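# Hang the one-metre radiator on its floor brackets

## Task

Lower the 1 m radiator onto its brackets on the floor until each lug sits all the way down over its black tongue and covers it completely from view.

## Robot and tools

SETUP. Four arms, arm1 to arm4, each an i2rt Big YAM carrying a five-fingered right hand. All positions are in one scene frame in metres: origin on the floor, +z up. Each foot (base_link) faces along its own +x. Feet: arm1 at (-0.327, +0.619, +0.879), arm2 at (-0.373, +0.201, +0.870), arm3 at (-0.382, -0.191, +0.950), arm4 at (-0.323, -0.605, +0.864), all turned only slightly (arm1 about 4 degrees about z). The hand reaches roughly 1.07 m from the joint1 axis. A loose object may occasionally get a short push from outside.

HAND FRAME. The hand point sits 0.045 m ahead of the palm and moves with it. Its +z runs along straightened fingers, +y points out of the palm, +x runs across the palm toward the little finger. Straight fingers extend 0.06 to 0.07 m past the point. With joints 1, 5 and 6 at 0 and the hand level and forward, the palm is down and the thumb on the left. The wrist camera is on the little-finger side; with joint6 near -1.3 its image is upright. A wrist bracket on the little-finger side sticks out and can strike things.

TOOL move. Arguments: arm1, arm2, arm3, arm4 (one object per arm, each optional) and cameras (list of names from arm1_cam_wrist..arm4_cam_wrist, cam_high, cam_low, or "all"; [] for none; omitted gives all only when no action is sent). Inside an arm's object:
- joints: absolute targets by name. joint1_rad -2.879..2.879 (base yaw, positive counter-clockwise from above), joint2_rad 0..3.141 (shoulder, up/forward when larger), joint3_rad 0..3.019 (elbow, opens when larger), joint4_rad -1.692..1.57 (hand pitch, positive lifts fingers), joint5_rad -1.57..1.57 (sideways, positive to arm's right), joint6_rad -2.094..2.094 (roll, positive clockwise viewed from behind). Finger keys hand_little, hand_ring, hand_middle, hand_index, hand_thumb_bend run -1 (curled) to +1 (straight); hand_thumb_turn -1 (opposite fingers) to +1 (beside palm). Settings hand_force_limit -1..1 (about 0 to 10 N at fingertip, 15 N for thumb motors) and hand_speed -0.96..1.
- target: seven numbers [x, y, z, qw, qx, qy, qz], an absolute pose for the hand point in the scene frame, reached along a straight line from the current hand_target. With target, joints may hold only the hand_ keys, otherwise the call is refused.
- speed: top path speed in m/s, 0.002 to 4.3, default 0.25; rotation capped at double that number in rad/s.
- min_time_s: 0.1 to 8 s, the shortest duration for that arm's joint motions.
All motions in one call begin together; hand paths finish together, at most 10 s, and no call exceeds 15 s. Paths ignore obstacles and other arms. Hands lag and may overshoot, especially near full stretch; a stretched fast arm can swing about 30 degrees past target. Each control step limits the commanded pose to 100 mm and 20 degrees from the measured one. Joint-mode moves can sweep wide.

TOOL wait: seconds 0 to 10, plus cameras as above; commands nothing new. TOOL zoom_image: camera name and region [x0, y0, x1, y1] in pixels of the newest image from that camera (images 672x504, region up to 504 by 504). TOOL show_instructions: no arguments, shows the reference page. TOOL finished_scene: optional scene 1; irreversible, and the radiator must stay hung afterwards.

RESULTS. "move" names arms given motion; "as last shown" marks uncommanded arms whose lines are repeated. "hand" prints the measured pose (may be off, more at long reach); hand_target is the pose of the joint targets held. "off_target" means resting short of target, possibly still pushing. Done means within 1 cm and 2 degrees. "time_out" is a stop; "on_its_own" shows what the arm keeps pushing to. "joint command not followed" or "pose unreachable" means the collision check is withholding the motion; "not_followed" drops a hand target. A refused call, or a stop during one, cancels later motion calls in the same reply. Joint velocities "within noise" means settled. hand_stopped_by gives six words for little, ring, middle, index, thumb_bend, thumb_turn: moving, target, force, stalled, fault. The *_load_n lines give fingertip force in N, positive when pushed open; a lost grip shows as loads dropping near 0. Joint torques are rough, offset and noisy; items 3 and 4 wrap at ±28 N m.

GRIPPING. A finger motor moves only when its target changes by 0.002 or more, stops at the target or when its load hits hand_force_limit, then locks. Starting values: hand_force_limit 0, hand_speed -0.8 (slow). For gentle grips use hand_speed -0.94 or lower. To grip harder, raise the limit and send a further-closed target; to release, send a more open one. Thumb turned in front plus fingers wrap objects about 0.035 to 0.065 m thick, handles down to 0.025 m.

AVOID. Robot-to-robot presses (including closing fingers on another hand) fail the scene; hard hits may too. Never let the radiator fall, drop even a few millimetres, or leave the work area; do not release it while moving. Do not ram fixed parts or shove heavy things hard. Overloaded fingers, stretched arms or pushing at unreachable poses heat motors: at 85 °C a MOTOR HOT line appears, at 100 °C the arm goes limp for 30-60 s, after which resend keys marked limit_stop_at_motor_heat. The scene keeps running while you think, holding the last command.

Each tool is called after "Call:" as name(argument=value, ...), one argument or row to a line, values as JSON.

Reference images:

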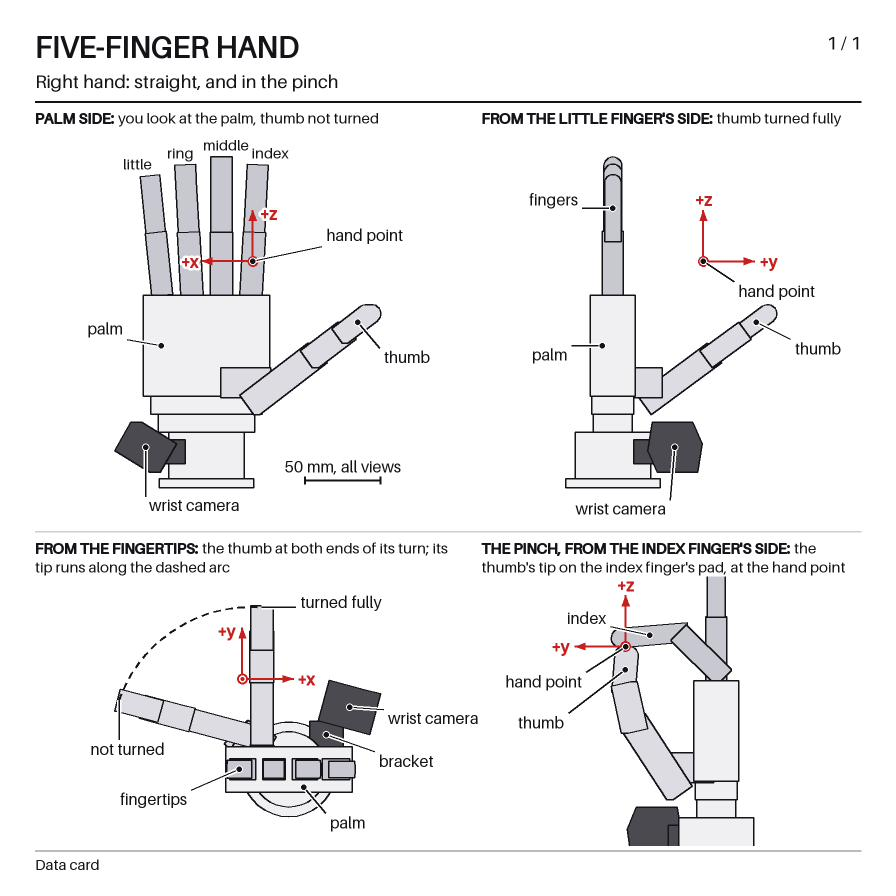

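## Session

Call:
move(
)

Scene clock: 0.00 s.
Joint torques (N m): no reading
Heat: arm1: hottest joint5_rad 39 °C; arm2: hottest joint5_rad 38 °C; arm3: hottest joint4_rad 35 °C; arm4: hottest joint2_rad 38 °C.
Joint velocities: within noise
arm1.joint_positions: joint1_rad=-0.143 joint2_rad=+0.649 joint3_rad=+1.328 joint4_rad=-1.245 joint5_rad=-0.196 joint6_rad=-1.347 hand_little=+1.000 hand_ring=+1.000 hand_middle=+1.000 hand_index=+1.000 hand_thumb_turn=+1.000 hand_thumb_bend=+1.000 hand_force_limit=+0.000 hand_speed=-0.800
arm1.joint_status: not commanded
arm1.hand_stopped_by: target,target,target,target,target,target
arm1.little_load_n: 0.5
arm1.ring_load_n: 0.0
arm1.middle_load_n: 0.0
arm1.index_load_n: 0.0
arm1.thumb_bend_load_n: 0.0
arm1.thumb_turn_load_n: 0.0
arm1.hand: x=-0.0632 y=+0.5880 z=+1.3492 quat_wxyz=(-0.118, +0.869, -0.082, +0.473) (m; scene frame)
arm1.hand_target: x=-0.0634 y=+0.5881 z=+1.3620 quat_wxyz=(-0.119, +0.862, -0.080, +0.486) (m; scene frame)
arm1.hand_status: not commanded
arm2.joint_positions: joint1_rad=-0.120 joint2_rad=+0.549 joint3_rad=+1.321 joint4_rad=-1.417 joint5_rad=-0.137 joint6_rad=-1.411 hand_little=+1.000 hand_ring=+1.000 hand_middle=+1.000 hand_index=+1.000 hand_thumb_turn=+1.000 hand_thumb_bend=+1.000 hand_force_limit=+0.000 hand_speed=-0.800
arm2.joint_status: not commanded
arm2.hand_stopped_by: target,target,target,target,target,target
arm2.little_load_n: 0.0
arm2.ring_load_n: 0.0
arm2.middle_load_n: 0.0
arm2.index_load_n: 0.0
arm2.thumb_bend_load_n: 0.0
arm2.thumb_turn_load_n: 0.0
arm2.hand: x=-0.1754 y=+0.1501 z=+1.3262 quat_wxyz=(-0.070, +0.888, -0.094, +0.444) (m; scene frame)
arm2.hand_target: x=-0.1763 y=+0.1502 z=+1.3334 quat_wxyz=(-0.070, +0.884, -0.092, +0.452) (m; scene frame)
arm2.hand_status: not commanded
arm3.joint_positions: joint1_rad=-0.131 joint2_rad=+0.625 joint3_rad=+1.407 joint4_rad=-1.494 joint5_rad=-0.082 joint6_rad=-1.285 hand_little=+1.000 hand_ring=+1.000 hand_middle=+1.000 hand_index=+1.000 hand_thumb_turn=+1.000 hand_thumb_bend=+1.000 hand_force_limit=+0.000 hand_speed=-0.800
arm3.joint_status: not commanded
arm3.hand_stopped_by: target,target,target,target,target,target
arm3.little_load_n: 0.5
arm3.ring_load_n: 0.0
arm3.middle_load_n: 0.0
arm3.index_load_n: 0.0
arm3.thumb_bend_load_n: 0.0
arm3.thumb_turn_load_n: 0.0
arm3.hand: x=-0.1799 y=-0.2456 z=+1.4117 quat_wxyz=(-0.076, +0.897, -0.157, +0.405) (m; scene frame)
arm3.hand_target: x=-0.1799 y=-0.2456 z=+1.4208 quat_wxyz=(-0.077, +0.893, -0.156, +0.416) (m; scene frame)
arm3.hand_status: not commanded
arm4.joint_positions: joint1_rad=-0.073 joint2_rad=+0.595 joint3_rad=+1.418 joint4_rad=-1.260 joint5_rad=-0.092 joint6_rad=-0.961 hand_little=+1.000 hand_ring=+1.000 hand_middle=+1.000 hand_index=+1.000 hand_thumb_turn=+1.000 hand_thumb_bend=+1.000 hand_force_limit=+0.000 hand_speed=-0.800
arm4.joint_status: not commanded
arm4.hand_stopped_by: target,target,target,target,target,target
arm4.little_load_n: 0.0
arm4.ring_load_n: 0.0
arm4.middle_load_n: 0.0
arm4.index_load_n: 0.0
arm4.thumb_bend_load_n: 0.0
arm4.thumb_turn_load_n: 0.0
arm4.hand: x=-0.0946 y=-0.6269 z=+1.3727 quat_wxyz=(-0.176, +0.807, -0.252, +0.504) (m; scene frame)
arm4.hand_target: x=-0.0960 y=-0.6267 z=+1.3810 quat_wxyz=(-0.178, +0.802, -0.250, +0.512) (m; scene frame)
arm4.hand_status: not commanded
pictures: arm1_cam_wrist, arm2_cam_wrist, arm3_cam_wrist, arm4_cam_wrist, cam_high, cam_low

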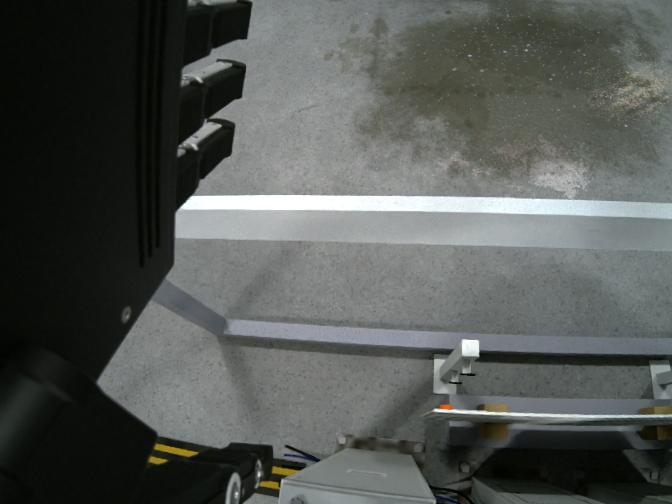

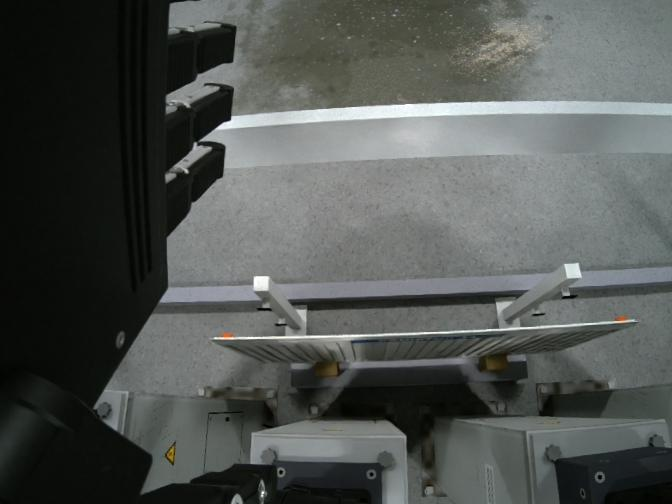

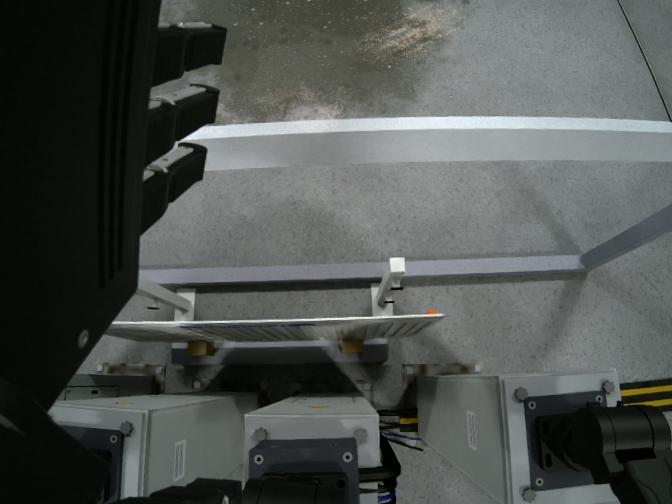

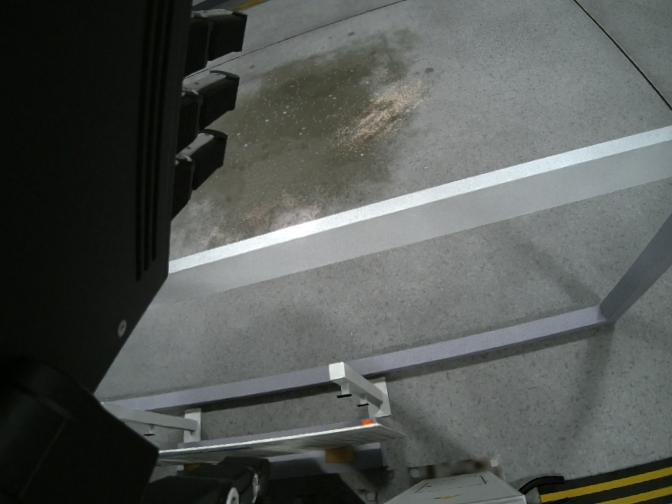

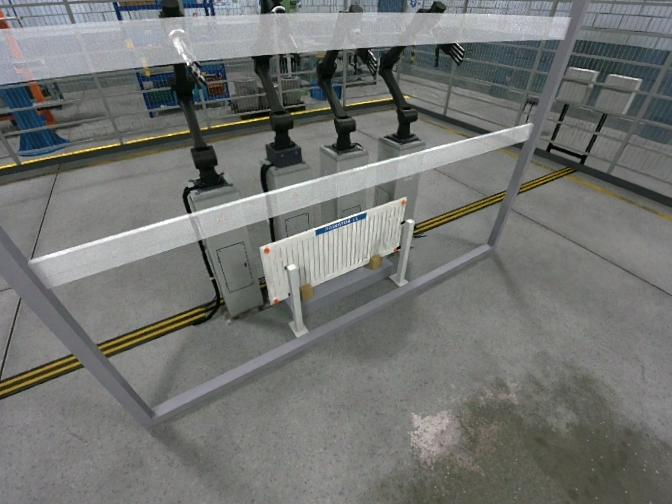

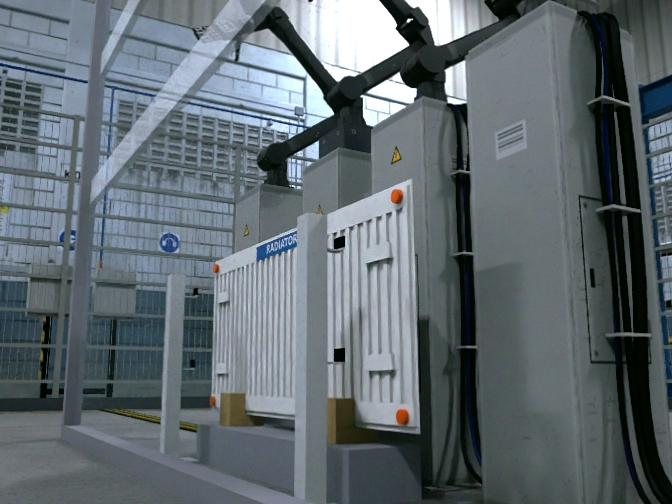

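Call:
zoom_image(
  camera="cam_low",
  region=[150, 170, 450, 470],
)

Call:
zoom_image(
  camera="cam_high",
  region=[240, 180, 440, 340],
)

Call:
zoom_image(
  camera="arm2_cam_wrist",
  region=[190, 240, 672, 420],
)

Call:
zoom_image(
  camera="arm3_cam_wrist",
  region=[90, 240, 500, 420],
)

Call:
zoom_image(
  camera="arm1_cam_wrist",
  region=[372, 304, 672, 504],
)

Call:
zoom_image(
  camera="arm4_cam_wrist",
  region=[90, 340, 470, 504],
)

Scaled by 1.680 from the camera's image (finer frame: 960x720).

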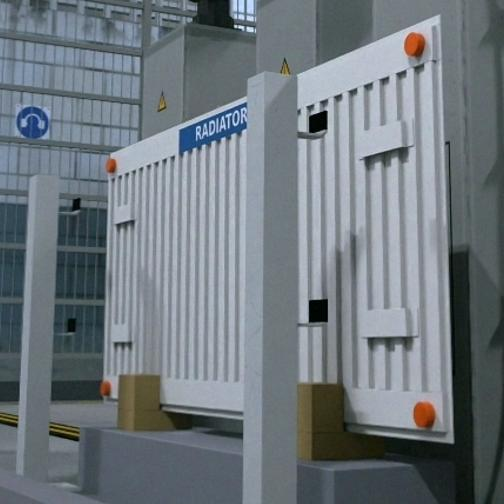

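Scaled by 2.520 from the camera's image (finer frame: 960x720).

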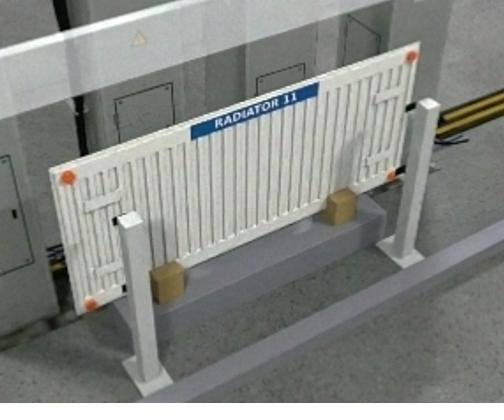

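Scaled by 1.046 from the camera's image (finer frame: 960x720).

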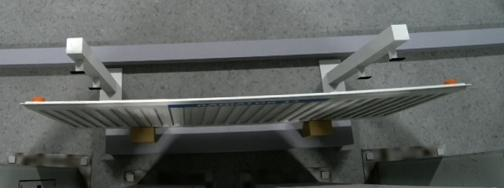

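Scaled by 1.229 from the camera's image (finer frame: 960x720).

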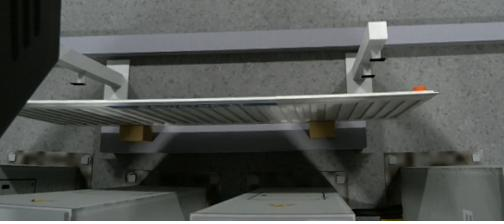

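Scaled by 1.680 from the camera's image (finer frame: 960x720).

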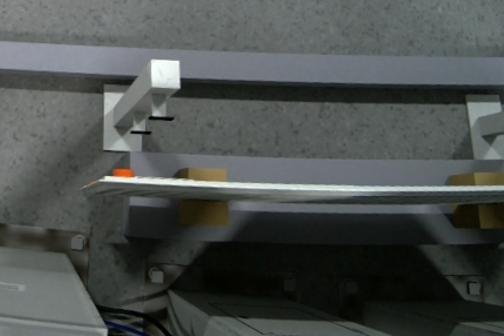

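Scaled by 1.326 from the camera's image (finer frame: 960x720).

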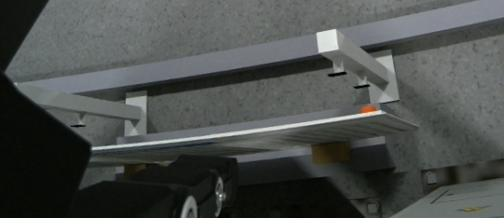

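Call:
zoom_image(
  camera="arm2_cam_wrist",
  region=[100, 0, 300, 260],
)

Call:
zoom_image(
  camera="arm2_cam_wrist",
  region=[190, 240, 440, 504],
)

Call:
zoom_image(
  camera="arm2_cam_wrist",
  region=[422, 240, 672, 504],
)

Scaled by 1.938 from the camera's image (finer frame: 960x720).

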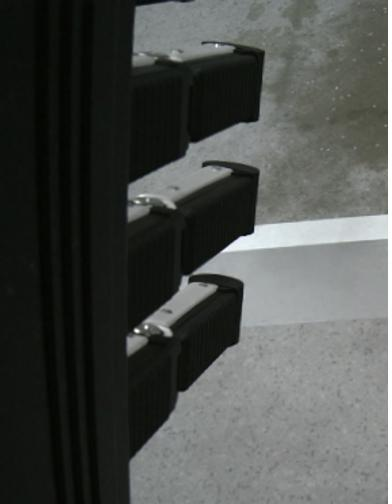

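Scaled by 1.909 from the camera's image (finer frame: 960x720).

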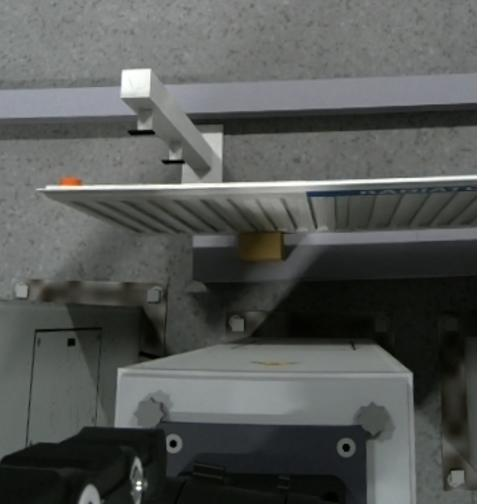

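Scaled by 1.909 from the camera's image (finer frame: 960x720).

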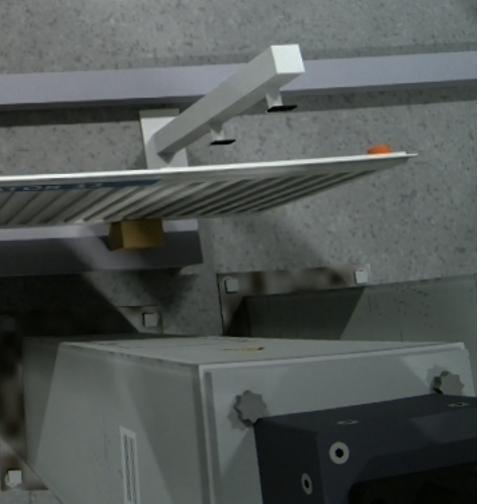

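Call:
move(
  arm1={"target": [-0.07, 0.47, 0.82, 0, 0.7071, -0.7071, 0], "speed": 0.3, "joints": {"hand_thumb_turn": -1, "hand_speed": 0}},
  arm2={"target": [-0.07, 0.17, 0.82, 0, 0.7071, -0.7071, 0], "speed": 0.3, "joints": {"hand_thumb_turn": -1, "hand_speed": 0}},
  arm3={"target": [-0.07, -0.15, 0.82, 0, 0.7071, -0.7071, 0], "speed": 0.3, "joints": {"hand_thumb_turn": -1, "hand_speed": 0}},
  arm4={"target": [-0.07, -0.41, 0.82, 0, 0.7071, -0.7071, 0], "speed": 0.3, "joints": {"hand_thumb_turn": -1, "hand_speed": 0}},
  cameras=["all"],
)

Scene clock: 13.73 s.
Joint torques (N m): arm1=[-0.56 -10.23 6.5 0.42 0.03 0.01] | arm2=[-0.62 -11.28 8.02 0.59 -0.01 0.21] | arm3=[-2.14 -12.51 6.22 0.5 -0.11 0.12] | arm4=[0.79 -10.64 6.45 0.51 -0.07 0.06]
Heat: arm1: hottest joint5_rad 38 °C; arm2: hottest joint5_rad 38 °C; arm3: hottest joint3_rad 35 °C; arm4: hottest joint2_rad 38 °C.
move: arm1 off_target; arm2 off_target; arm3 off_target; arm4 done
Joint velocities: within noise
arm1.joint_positions: joint1_rad=-0.571 joint2_rad=+1.668 joint3_rad=+0.749 joint4_rad=-0.706 joint5_rad=-0.004 joint6_rad=-0.527 hand_little=+1.000 hand_ring=+1.000 hand_middle=+1.000 hand_index=+1.000 hand_thumb_turn=-1.000 hand_thumb_bend=+1.000 hand_force_limit=+0.000 hand_speed=+0.000
arm1.joint_status: all done
arm1.hand_stopped_by: target,target,target,target,target,target
arm1.little_load_n: 0.0
arm1.ring_load_n: 0.0
arm1.middle_load_n: 0.0
arm1.index_load_n: 0.0
arm1.thumb_bend_load_n: -0.5
arm1.thumb_turn_load_n: 0.0
arm1.hand: x=-0.0868 y=+0.4820 z=+0.8135 quat_wxyz=(+0.007, +0.715, -0.699, -0.023)
arm1.hand_target: x=-0.0703 y=+0.4701 z=+0.8204 quat_wxyz=(+0.000, +0.707, -0.707, +0.000)
arm1.hand_status: off_target (0.022 m and 3.0 deg from the pose sent, 0.542 m and 95.4 deg at the start)
arm2.joint_positions: joint1_rad=-0.165 joint2_rad=+1.638 joint3_rad=+0.770 joint4_rad=-0.737 joint5_rad=+0.000 joint6_rad=-0.182 hand_little=+1.000 hand_ring=+1.000 hand_middle=+1.000 hand_index=+1.000 hand_thumb_turn=-1.000 hand_thumb_bend=+1.000 hand_force_limit=+0.000 hand_speed=+0.000
arm2.joint_status: all done
arm2.hand_stopped_by: target,target,target,target,target,target
arm2.little_load_n: 0.0
arm2.ring_load_n: 0.0
arm2.middle_load_n: 0.0
arm2.index_load_n: 0.0
arm2.thumb_bend_load_n: 0.0
arm2.thumb_turn_load_n: 0.5
arm2.hand: x=-0.0862 y=+0.1730 z=+0.8167 quat_wxyz=(+0.010, +0.713, -0.701, -0.013)
arm2.hand_target: x=-0.0703 y=+0.1700 z=+0.8204 quat_wxyz=(+0.000, +0.707, -0.707, +0.000)
arm2.hand_status: off_target (0.017 m and 2.2 deg from the pose sent, 0.517 m and 92.1 deg at the start)
arm3.joint_positions: joint1_rad=+0.011 joint2_rad=+1.836 joint3_rad=+0.743 joint4_rad=-0.496 joint5_rad=+0.005 joint6_rad=+0.021 hand_little=+1.000 hand_ring=+1.000 hand_middle=+1.000 hand_index=+1.000 hand_thumb_turn=-1.000 hand_thumb_bend=+1.000 hand_force_limit=+0.000 hand_speed=+0.000
arm3.joint_status: all done
arm3.hand_stopped_by: target,target,target,target,target,target
arm3.little_load_n: 0.0
arm3.ring_load_n: 0.0
arm3.middle_load_n: 0.0
arm3.index_load_n: 0.0
arm3.thumb_bend_load_n: 0.0
arm3.thumb_turn_load_n: 0.0
arm3.hand: x=-0.0878 y=-0.1475 z=+0.8185 quat_wxyz=(+0.012, +0.715, -0.699, -0.010)
arm3.hand_target: x=-0.0702 y=-0.1501 z=+0.8204 quat_wxyz=(+0.000, +0.707, -0.707, +0.000)
arm3.hand_status: off_target (0.018 m and 2.2 deg from the pose sent, 0.609 m and 83.6 deg at the start)
arm4.joint_positions: joint1_rad=+0.480 joint2_rad=+1.572 joint3_rad=+0.746 joint4_rad=-0.745 joint5_rad=-0.005 joint6_rad=+0.466 hand_little=+1.000 hand_ring=+1.000 hand_middle=+1.000 hand_index=+1.000 hand_thumb_turn=-1.000 hand_thumb_bend=+1.000 hand_force_limit=+0.000 hand_speed=+0.000
arm4.joint_status: all done
arm4.hand_stopped_by: target,target,target,target,target,target
arm4.little_load_n: 0.0
arm4.ring_load_n: 0.0
arm4.middle_load_n: 0.0
arm4.index_load_n: 0.0
arm4.thumb_bend_load_n: 0.0
arm4.thumb_turn_load_n: 0.0
arm4.hand: x=-0.0769 y=-0.4114 z=+0.8195 quat_wxyz=(+0.007, +0.716, -0.698, -0.001)
arm4.hand_target: x=-0.0700 y=-0.4101 z=+0.8201 quat_wxyz=(+0.000, +0.707, -0.707, +0.000)
arm4.hand_status: done (0.007 m and 1.6 deg from the pose sent, 0.594 m and 83.0 deg at the start)
pictures: arm1_cam_wrist, arm2_cam_wrist, arm3_cam_wrist, arm4_cam_wrist, cam_high, cam_low

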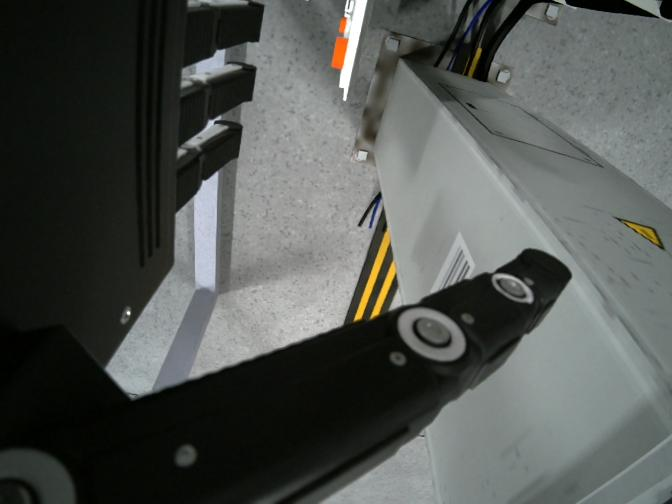

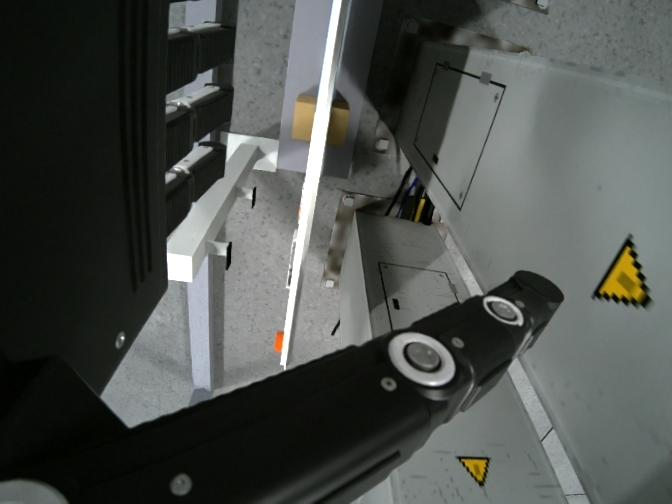

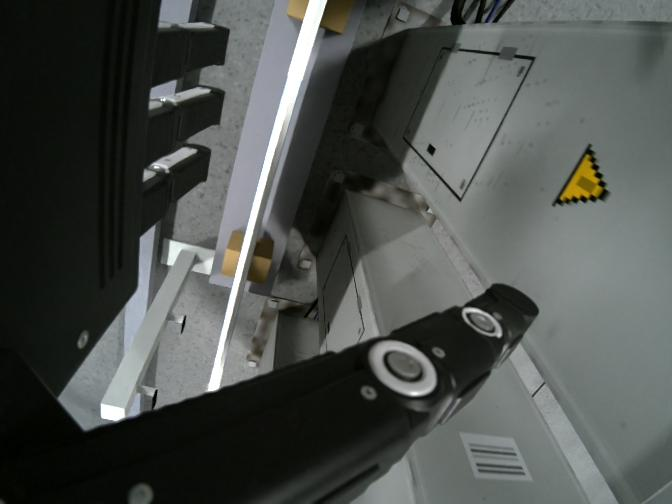

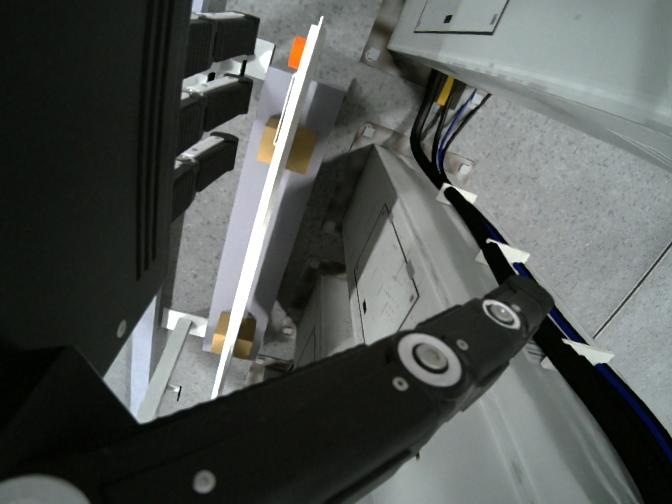

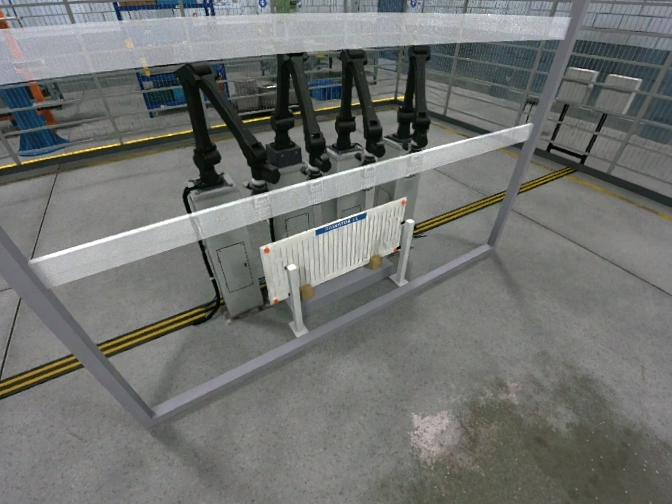

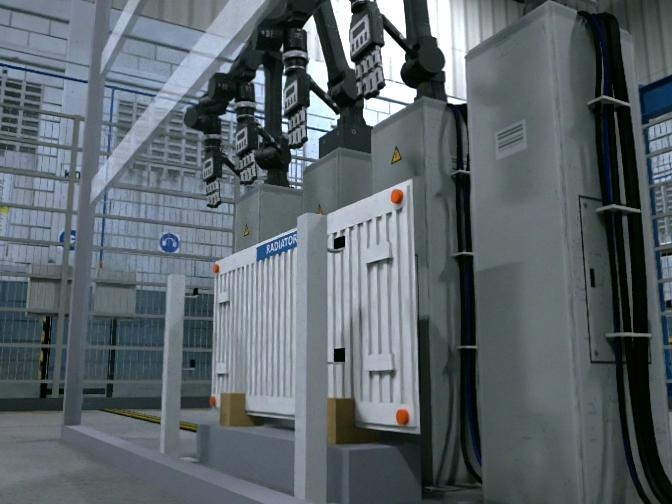

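Call:
zoom_image(
  camera="arm3_cam_wrist",
  region=[90, 0, 390, 200],
)

Call:
zoom_image(
  camera="arm3_cam_wrist",
  region=[90, 200, 390, 400],
)

Call:
zoom_image(
  camera="arm2_cam_wrist",
  region=[150, 0, 450, 200],
)

Call:
zoom_image(
  camera="arm2_cam_wrist",
  region=[150, 200, 450, 400],
)

Call:
zoom_image(
  camera="arm4_cam_wrist",
  region=[150, 0, 450, 200],
)

Call:
zoom_image(
  camera="arm1_cam_wrist",
  region=[250, 0, 450, 134],
)

Call:
zoom_image(
  camera="cam_low",
  region=[150, 170, 450, 504],
)

Scaled by 1.680 from the camera's image (finer frame: 960x720).

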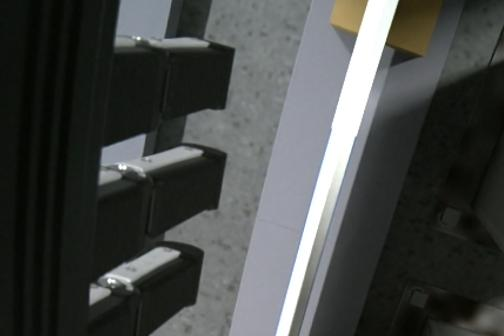

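Scaled by 1.680 from the camera's image (finer frame: 960x720).

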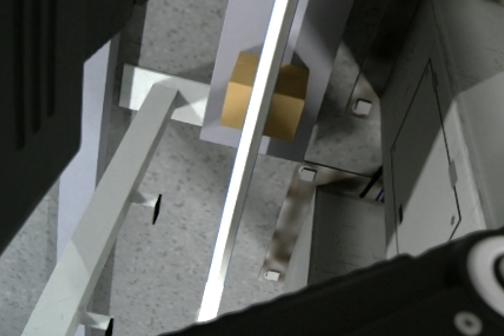

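Scaled by 1.680 from the camera's image (finer frame: 960x720).

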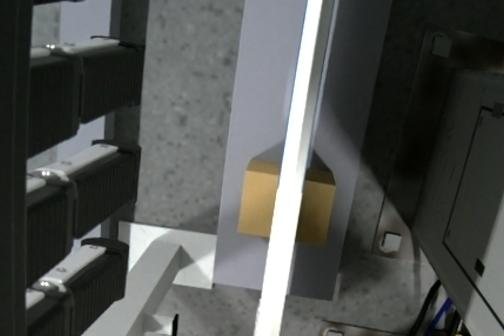

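Scaled by 1.680 from the camera's image (finer frame: 960x720).

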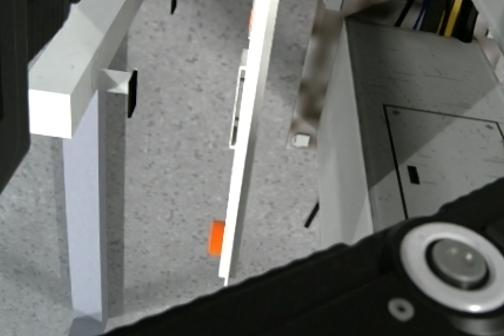

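Scaled by 1.680 from the camera's image (finer frame: 960x720).

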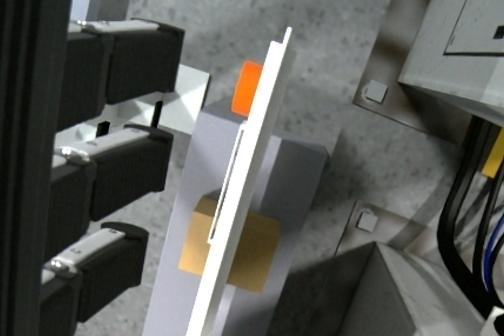

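Scaled by 2.520 from the camera's image (finer frame: 960x720).

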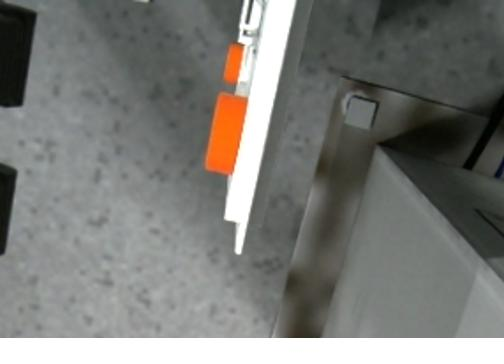

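Scaled by 1.509 from the camera's image (finer frame: 960x720).

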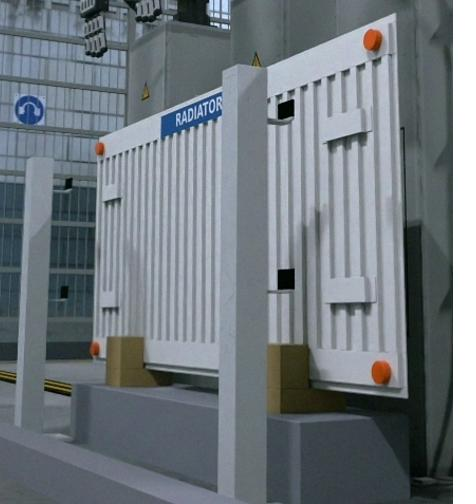

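Call:
move(
  arm1={"target": [-0.054, 0.462, 0.705, -0.007, 0.699, -0.715, 0.023], "speed": 0.2},
  arm2={"target": [-0.054, 0.167, 0.705, -0.0117, 0.701, -0.713, 0.0117], "speed": 0.2},
  arm3={"target": [-0.054, -0.153, 0.705, -0.012, 0.699, -0.715, 0.010], "speed": 0.2},
  arm4={"target": [-0.063, -0.409, 0.705, -0.007, 0.698, -0.716, 0.001], "speed": 0.2},
  cameras=["all"],
)

Scene clock: 19.93 s.
Joint torques (N m): arm1=[-0.5 -11.63 3.88 0.59 0 0.01] | arm2=[-1.03 -12.69 5 0.65 -0.01 0.2] | arm3=[-2.32 -14.51 3.25 0.64 -0.14 0.16] | arm4=[0.44 -12.04 3.64 0.66 -0.11 0.07]
Heat: arm1: hottest joint5_rad 38 °C; arm2: hottest joint5_rad 38 °C; arm3: hottest joint3_rad 35 °C; arm4: hottest joint2_rad 38 °C.
move: arm1 off_target; arm2 off_target; arm3 off_target; arm4 done
Joint velocities: within noise
arm1.joint_positions: joint1_rad=-0.571 joint2_rad=+1.982 joint3_rad=+0.752 joint4_rad=-0.334 joint5_rad=-0.004 joint6_rad=-0.504 hand_little=+1.000 hand_ring=+1.000 hand_middle=+1.000 hand_index=+1.000 hand_thumb_turn=-1.000 hand_thumb_bend=+1.000 hand_force_limit=+0.000 hand_speed=+0.000
arm1.joint_status: not commanded
arm1.hand_stopped_by: target,target,target,target,target,target
arm1.little_load_n: 0.0
arm1.ring_load_n: 0.0
arm1.middle_load_n: 0.0
arm1.index_load_n: 0.0
arm1.thumb_bend_load_n: 0.0
arm1.thumb_turn_load_n: 0.0
arm1.hand: x=-0.0675 y=+0.4726 z=+0.7023 quat_wxyz=(-0.001, +0.707, -0.707, +0.006)
arm1.hand_target: x=-0.0542 y=+0.4620 z=+0.7053 quat_wxyz=(-0.007, +0.699, -0.715, +0.023)
arm1.hand_status: off_target (0.017 m and 2.5 deg from the pose sent, 0.115 m and 6.1 deg at the start)
arm2.joint_positions: joint1_rad=-0.169 joint2_rad=+1.949 joint3_rad=+0.770 joint4_rad=-0.382 joint5_rad=-0.005 joint6_rad=-0.170 hand_little=+1.000 hand_ring=+1.000 hand_middle=+1.000 hand_index=+1.000 hand_thumb_turn=-1.000 hand_thumb_bend=+1.000 hand_force_limit=+0.000 hand_speed=+0.000
arm2.joint_status: not commanded
arm2.hand_stopped_by: target,target,target,target,target,target
arm2.little_load_n: 0.0
arm2.ring_load_n: 0.0
arm2.middle_load_n: 0.0
arm2.index_load_n: 0.0
arm2.thumb_bend_load_n: 0.0
arm2.thumb_turn_load_n: 0.0
arm2.hand: x=-0.0651 y=+0.1699 z=+0.7059 quat_wxyz=(-0.005, +0.708, -0.706, +0.004)
arm2.hand_target: x=-0.0541 y=+0.1669 z=+0.7052 quat_wxyz=(-0.012, +0.701, -0.713, +0.012)
arm2.hand_status: off_target (0.012 m and 1.7 deg from the pose sent, 0.116 m and 4.3 deg at the start)
arm3.joint_positions: joint1_rad=-0.001 joint2_rad=+2.176 joint3_rad=+0.818 joint4_rad=-0.188 joint5_rad=+0.004 joint6_rad=+0.030 hand_little=+1.000 hand_ring=+1.000 hand_middle=+1.000 hand_index=+1.000 hand_thumb_turn=-1.000 hand_thumb_bend=+1.000 hand_force_limit=+0.000 hand_speed=+0.000
arm3.joint_status: not commanded
arm3.hand_stopped_by: target,target,target,target,target,target
arm3.little_load_n: 0.0
arm3.ring_load_n: 0.0
arm3.middle_load_n: 0.0
arm3.index_load_n: 0.0
arm3.thumb_bend_load_n: 0.0
arm3.thumb_turn_load_n: 0.0
arm3.hand: x=-0.0650 y=-0.1493 z=+0.7068 quat_wxyz=(-0.004, +0.708, -0.706, +0.005)
arm3.hand_target: x=-0.0542 y=-0.1531 z=+0.7052 quat_wxyz=(-0.012, +0.699, -0.715, +0.010)
arm3.hand_status: off_target (0.012 m and 1.8 deg from the pose sent, 0.119 m and 4.4 deg at the start)
arm4.joint_positions: joint1_rad=+0.473 joint2_rad=+1.891 joint3_rad=+0.715 joint4_rad=-0.375 joint5_rad=-0.007 joint6_rad=+0.483 hand_little=+1.000 hand_ring=+1.000 hand_middle=+1.000 hand_index=+1.000 hand_thumb_turn=-1.000 hand_thumb_bend=+1.000 hand_force_limit=+0.000 hand_speed=+0.000
arm4.joint_status: not commanded
arm4.hand_stopped_by: target,target,target,target,target,target
arm4.little_load_n: 0.0
arm4.ring_load_n: 0.0
arm4.middle_load_n: 0.0
arm4.index_load_n: 0.0
arm4.thumb_bend_load_n: 0.0
arm4.thumb_turn_load_n: 0.0
arm4.hand: x=-0.0685 y=-0.4093 z=+0.7065 quat_wxyz=(-0.003, +0.707, -0.707, +0.001)
arm4.hand_target: x=-0.0630 y=-0.4090 z=+0.7051 quat_wxyz=(-0.007, +0.698, -0.716, +0.001)
arm4.hand_status: done (0.006 m and 1.5 deg from the pose sent, 0.115 m and 3.3 deg at the start)
pictures: arm1_cam_wrist, arm2_cam_wrist, arm3_cam_wrist, arm4_cam_wrist, cam_high, cam_low

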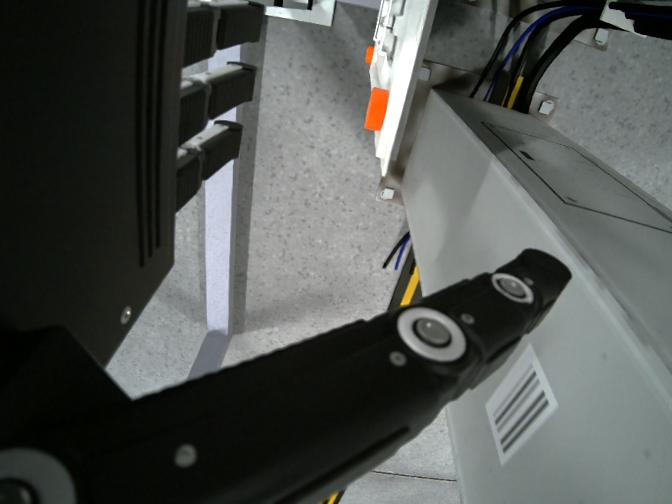

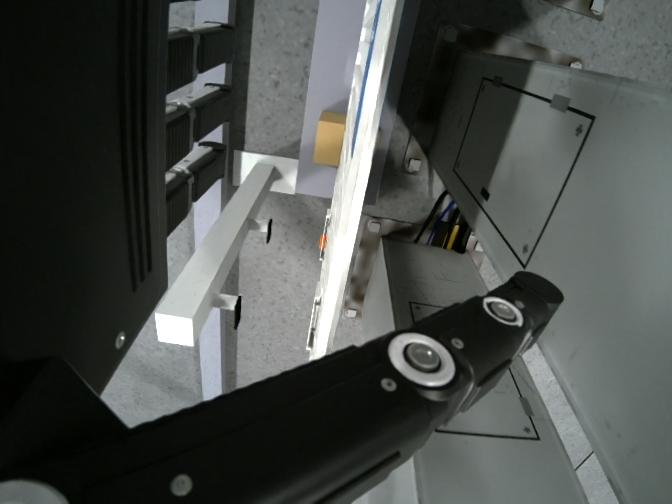

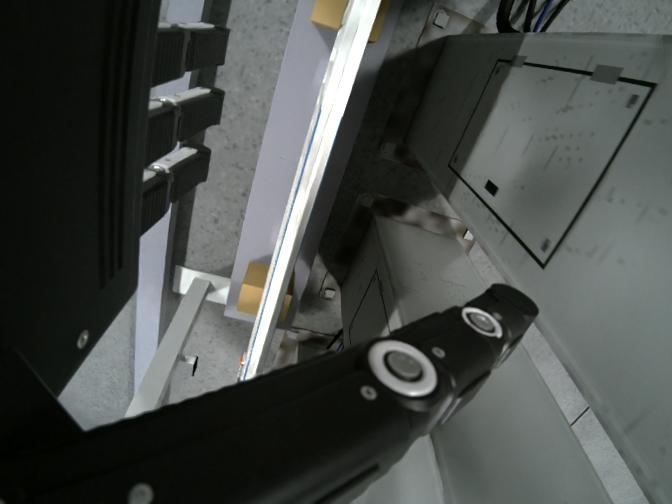

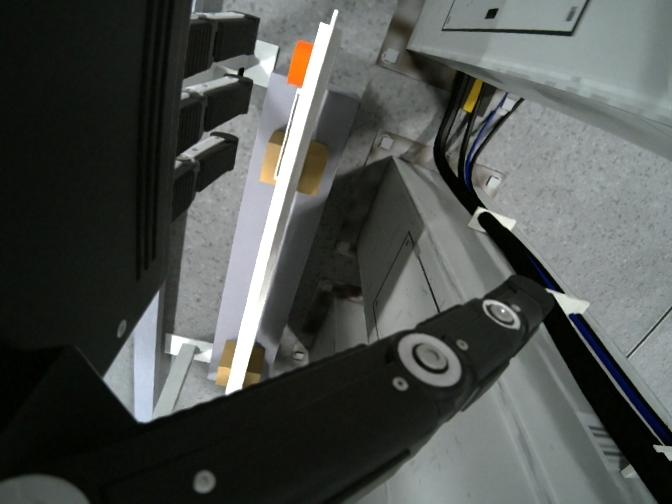

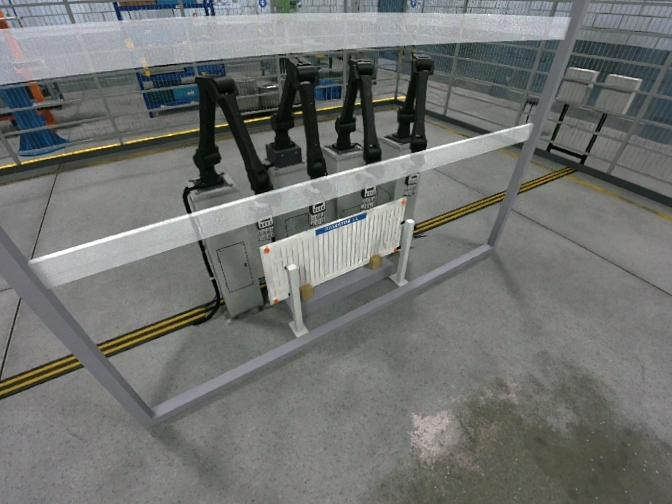

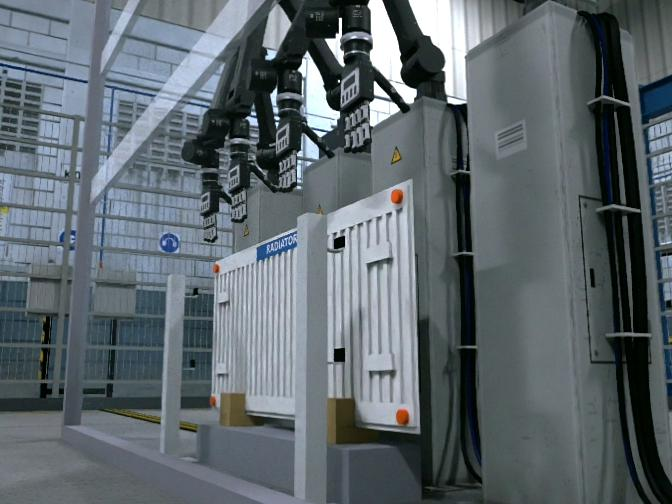

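Call:
move(
  arm1={"target": [-0.082, 0.290, 0.695, -0.009, 0.716, -0.698, 0.015], "speed": 0.2},
  arm2={"target": [-0.072, 0.107, 0.695, -0.009, 0.716, -0.698, 0.008], "speed": 0.2},
  arm3={"target": [-0.067, -0.074, 0.695, -0.009, 0.716, -0.698, 0.008], "speed": 0.2},
  arm4={"target": [-0.058, -0.235, 0.695, -0.009, 0.716, -0.698, 0.004], "speed": 0.2},
  cameras=["all"],
)

Scene clock: 26.80 s.
Joint torques (N m): arm1=[0.26 -13.57 5.11 -0.17 -0.04 -0.23] | arm2=[-0.56 -11.69 5 0.75 -0.04 -0.09] | arm3=[-0.26 -13.57 3.17 0.61 0.13 0.14] | arm4=[1.55 -14.39 6.19 -0.16 0.1 0.06]
Heat: arm1: hottest joint5_rad 38 °C; arm2: hottest joint5_rad 37 °C; arm3: hottest joint4_rad 35 °C; arm4: hottest joint2_rad 38 °C.
move: arm1 done; arm2 done; arm3 done; arm4 done
Joint velocities: within noise
arm1.joint_positions: joint1_rad=-0.935 joint2_rad=+2.117 joint3_rad=+1.038 joint4_rad=-0.478 joint5_rad=-0.021 joint6_rad=-0.886 hand_little=+1.000 hand_ring=+1.000 hand_middle=+1.000 hand_index=+1.000 hand_thumb_turn=-1.000 hand_thumb_bend=+1.000 hand_force_limit=+0.000 hand_speed=+0.000
arm1.joint_status: not commanded
arm1.hand_stopped_by: target,target,target,target,target,target
arm1.little_load_n: 0.0
arm1.ring_load_n: 0.0
arm1.middle_load_n: 0.0
arm1.index_load_n: 0.0
arm1.thumb_bend_load_n: 0.0
arm1.thumb_turn_load_n: 0.0
arm1.hand: x=-0.0868 y=+0.2981 z=+0.6942 quat_wxyz=(-0.009, +0.713, -0.701, +0.011)
arm1.hand_target: x=-0.0821 y=+0.2902 z=+0.6950 quat_wxyz=(-0.009, +0.716, -0.698, +0.015)
arm1.hand_status: done (0.009 m and 0.6 deg from the pose sent, 0.183 m and 2.0 deg at the start)
arm2.joint_positions: joint1_rad=-0.331 joint2_rad=+1.966 joint3_rad=+0.774 joint4_rad=-0.365 joint5_rad=-0.008 joint6_rad=-0.345 hand_little=+1.000 hand_ring=+1.000 hand_middle=+1.000 hand_index=+1.000 hand_thumb_turn=-1.000 hand_thumb_bend=+1.000 hand_force_limit=+0.000 hand_speed=+0.000
arm2.joint_status: not commanded
arm2.hand_stopped_by: target,target,target,target,target,target
arm2.little_load_n: 0.0
arm2.ring_load_n: 0.0
arm2.middle_load_n: 0.0
arm2.index_load_n: 0.0
arm2.thumb_bend_load_n: 0.0
arm2.thumb_turn_load_n: 0.0
arm2.hand: x=-0.0788 y=+0.1106 z=+0.7001 quat_wxyz=(-0.006, +0.712, -0.702, +0.005)
arm2.hand_target: x=-0.0721 y=+0.1070 z=+0.6952 quat_wxyz=(-0.009, +0.716, -0.698, +0.008)
arm2.hand_status: done (0.009 m and 0.8 deg from the pose sent, 0.064 m and 1.5 deg at the start)
arm3.joint_positions: joint1_rad=+0.190 joint2_rad=+2.196 joint3_rad=+0.829 joint4_rad=-0.174 joint5_rad=+0.006 joint6_rad=+0.198 hand_little=+1.000 hand_ring=+1.000 hand_middle=+1.000 hand_index=+1.000 hand_thumb_turn=-1.000 hand_thumb_bend=+1.000 hand_force_limit=+0.000 hand_speed=+0.000
arm3.joint_status: not commanded
arm3.hand_stopped_by: target,target,target,target,target,target
arm3.little_load_n: 0.0
arm3.ring_load_n: 0.0
arm3.middle_load_n: 0.0
arm3.index_load_n: 0.0
arm3.thumb_bend_load_n: 0.0
arm3.thumb_turn_load_n: 0.0
arm3.hand: x=-0.0710 y=-0.0782 z=+0.7006 quat_wxyz=(-0.008, +0.716, -0.698, +0.006)
arm3.hand_target: x=-0.0670 y=-0.0741 z=+0.6952 quat_wxyz=(-0.009, +0.716, -0.698, +0.008)
arm3.hand_status: done (0.008 m and 0.3 deg from the pose sent, 0.076 m and 1.5 deg at the start)
arm4.joint_positions: joint1_rad=+0.800 joint2_rad=+2.048 joint3_rad=+1.038 joint4_rad=-0.519 joint5_rad=+0.003 joint6_rad=+0.771 hand_little=+1.000 hand_ring=+1.000 hand_middle=+1.000 hand_index=+1.000 hand_thumb_turn=-1.000 hand_thumb_bend=+1.000 hand_force_limit=+0.000 hand_speed=+0.000
arm4.joint_status: not commanded
arm4.hand_stopped_by: target,target,target,target,target,target
arm4.little_load_n: 0.0
arm4.ring_load_n: 0.0
arm4.middle_load_n: 0.0
arm4.index_load_n: 0.0
arm4.thumb_bend_load_n: 0.0
arm4.thumb_turn_load_n: 0.0
arm4.hand: x=-0.0608 y=-0.2383 z=+0.7000 quat_wxyz=(-0.014, +0.721, -0.693, +0.003)
arm4.hand_target: x=-0.0580 y=-0.2352 z=+0.6950 quat_wxyz=(-0.009, +0.716, -0.698, +0.004)
arm4.hand_status: done (0.007 m and 1.0 deg from the pose sent, 0.175 m and 1.7 deg at the start)
pictures: arm1_cam_wrist, arm2_cam_wrist, arm3_cam_wrist, arm4_cam_wrist, cam_high, cam_low

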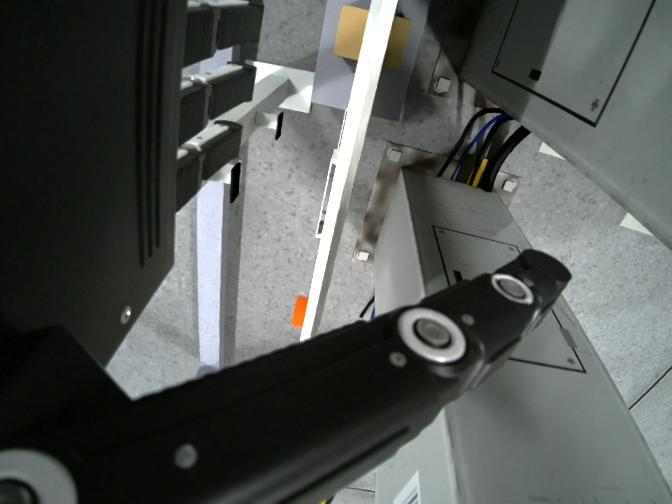

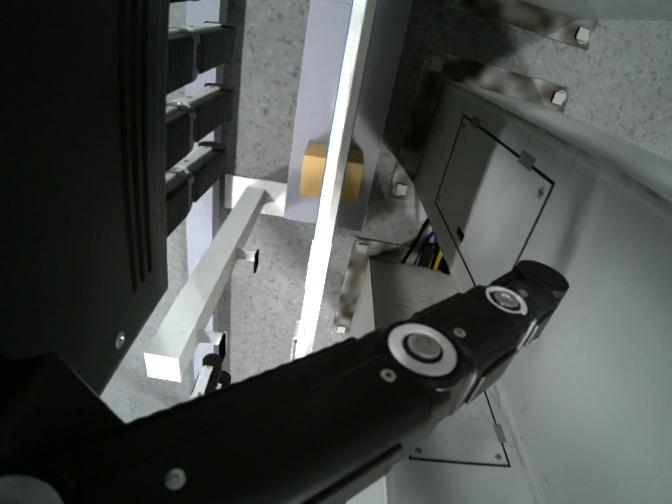

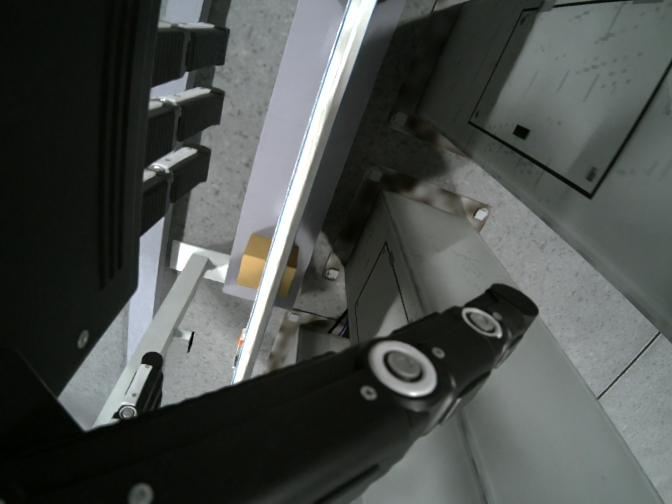

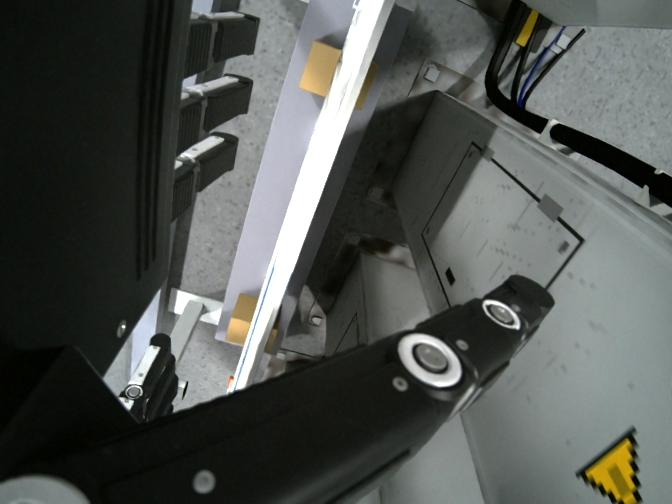

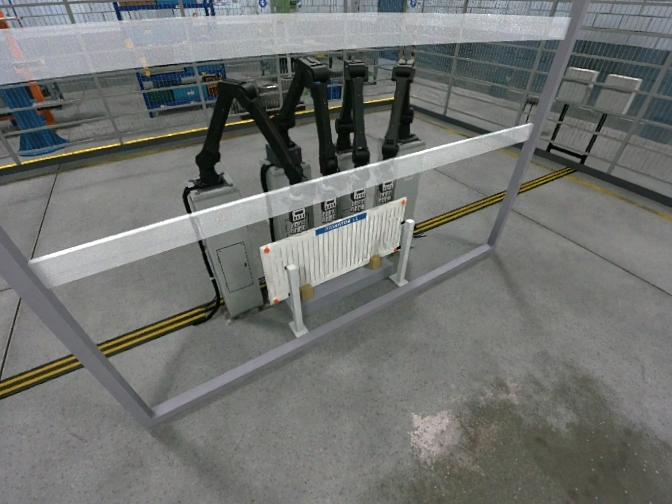

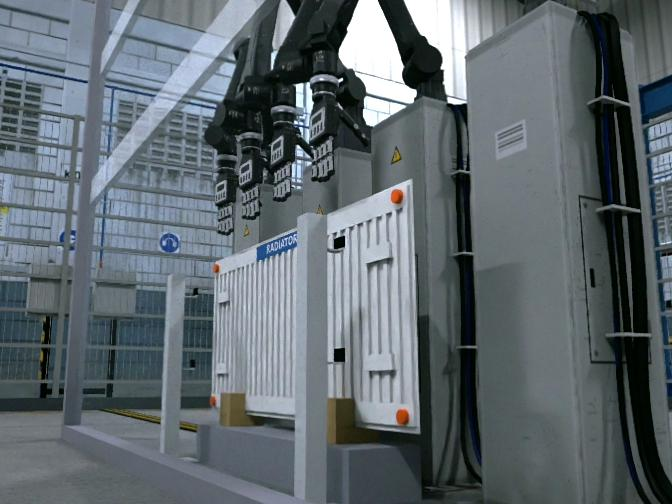

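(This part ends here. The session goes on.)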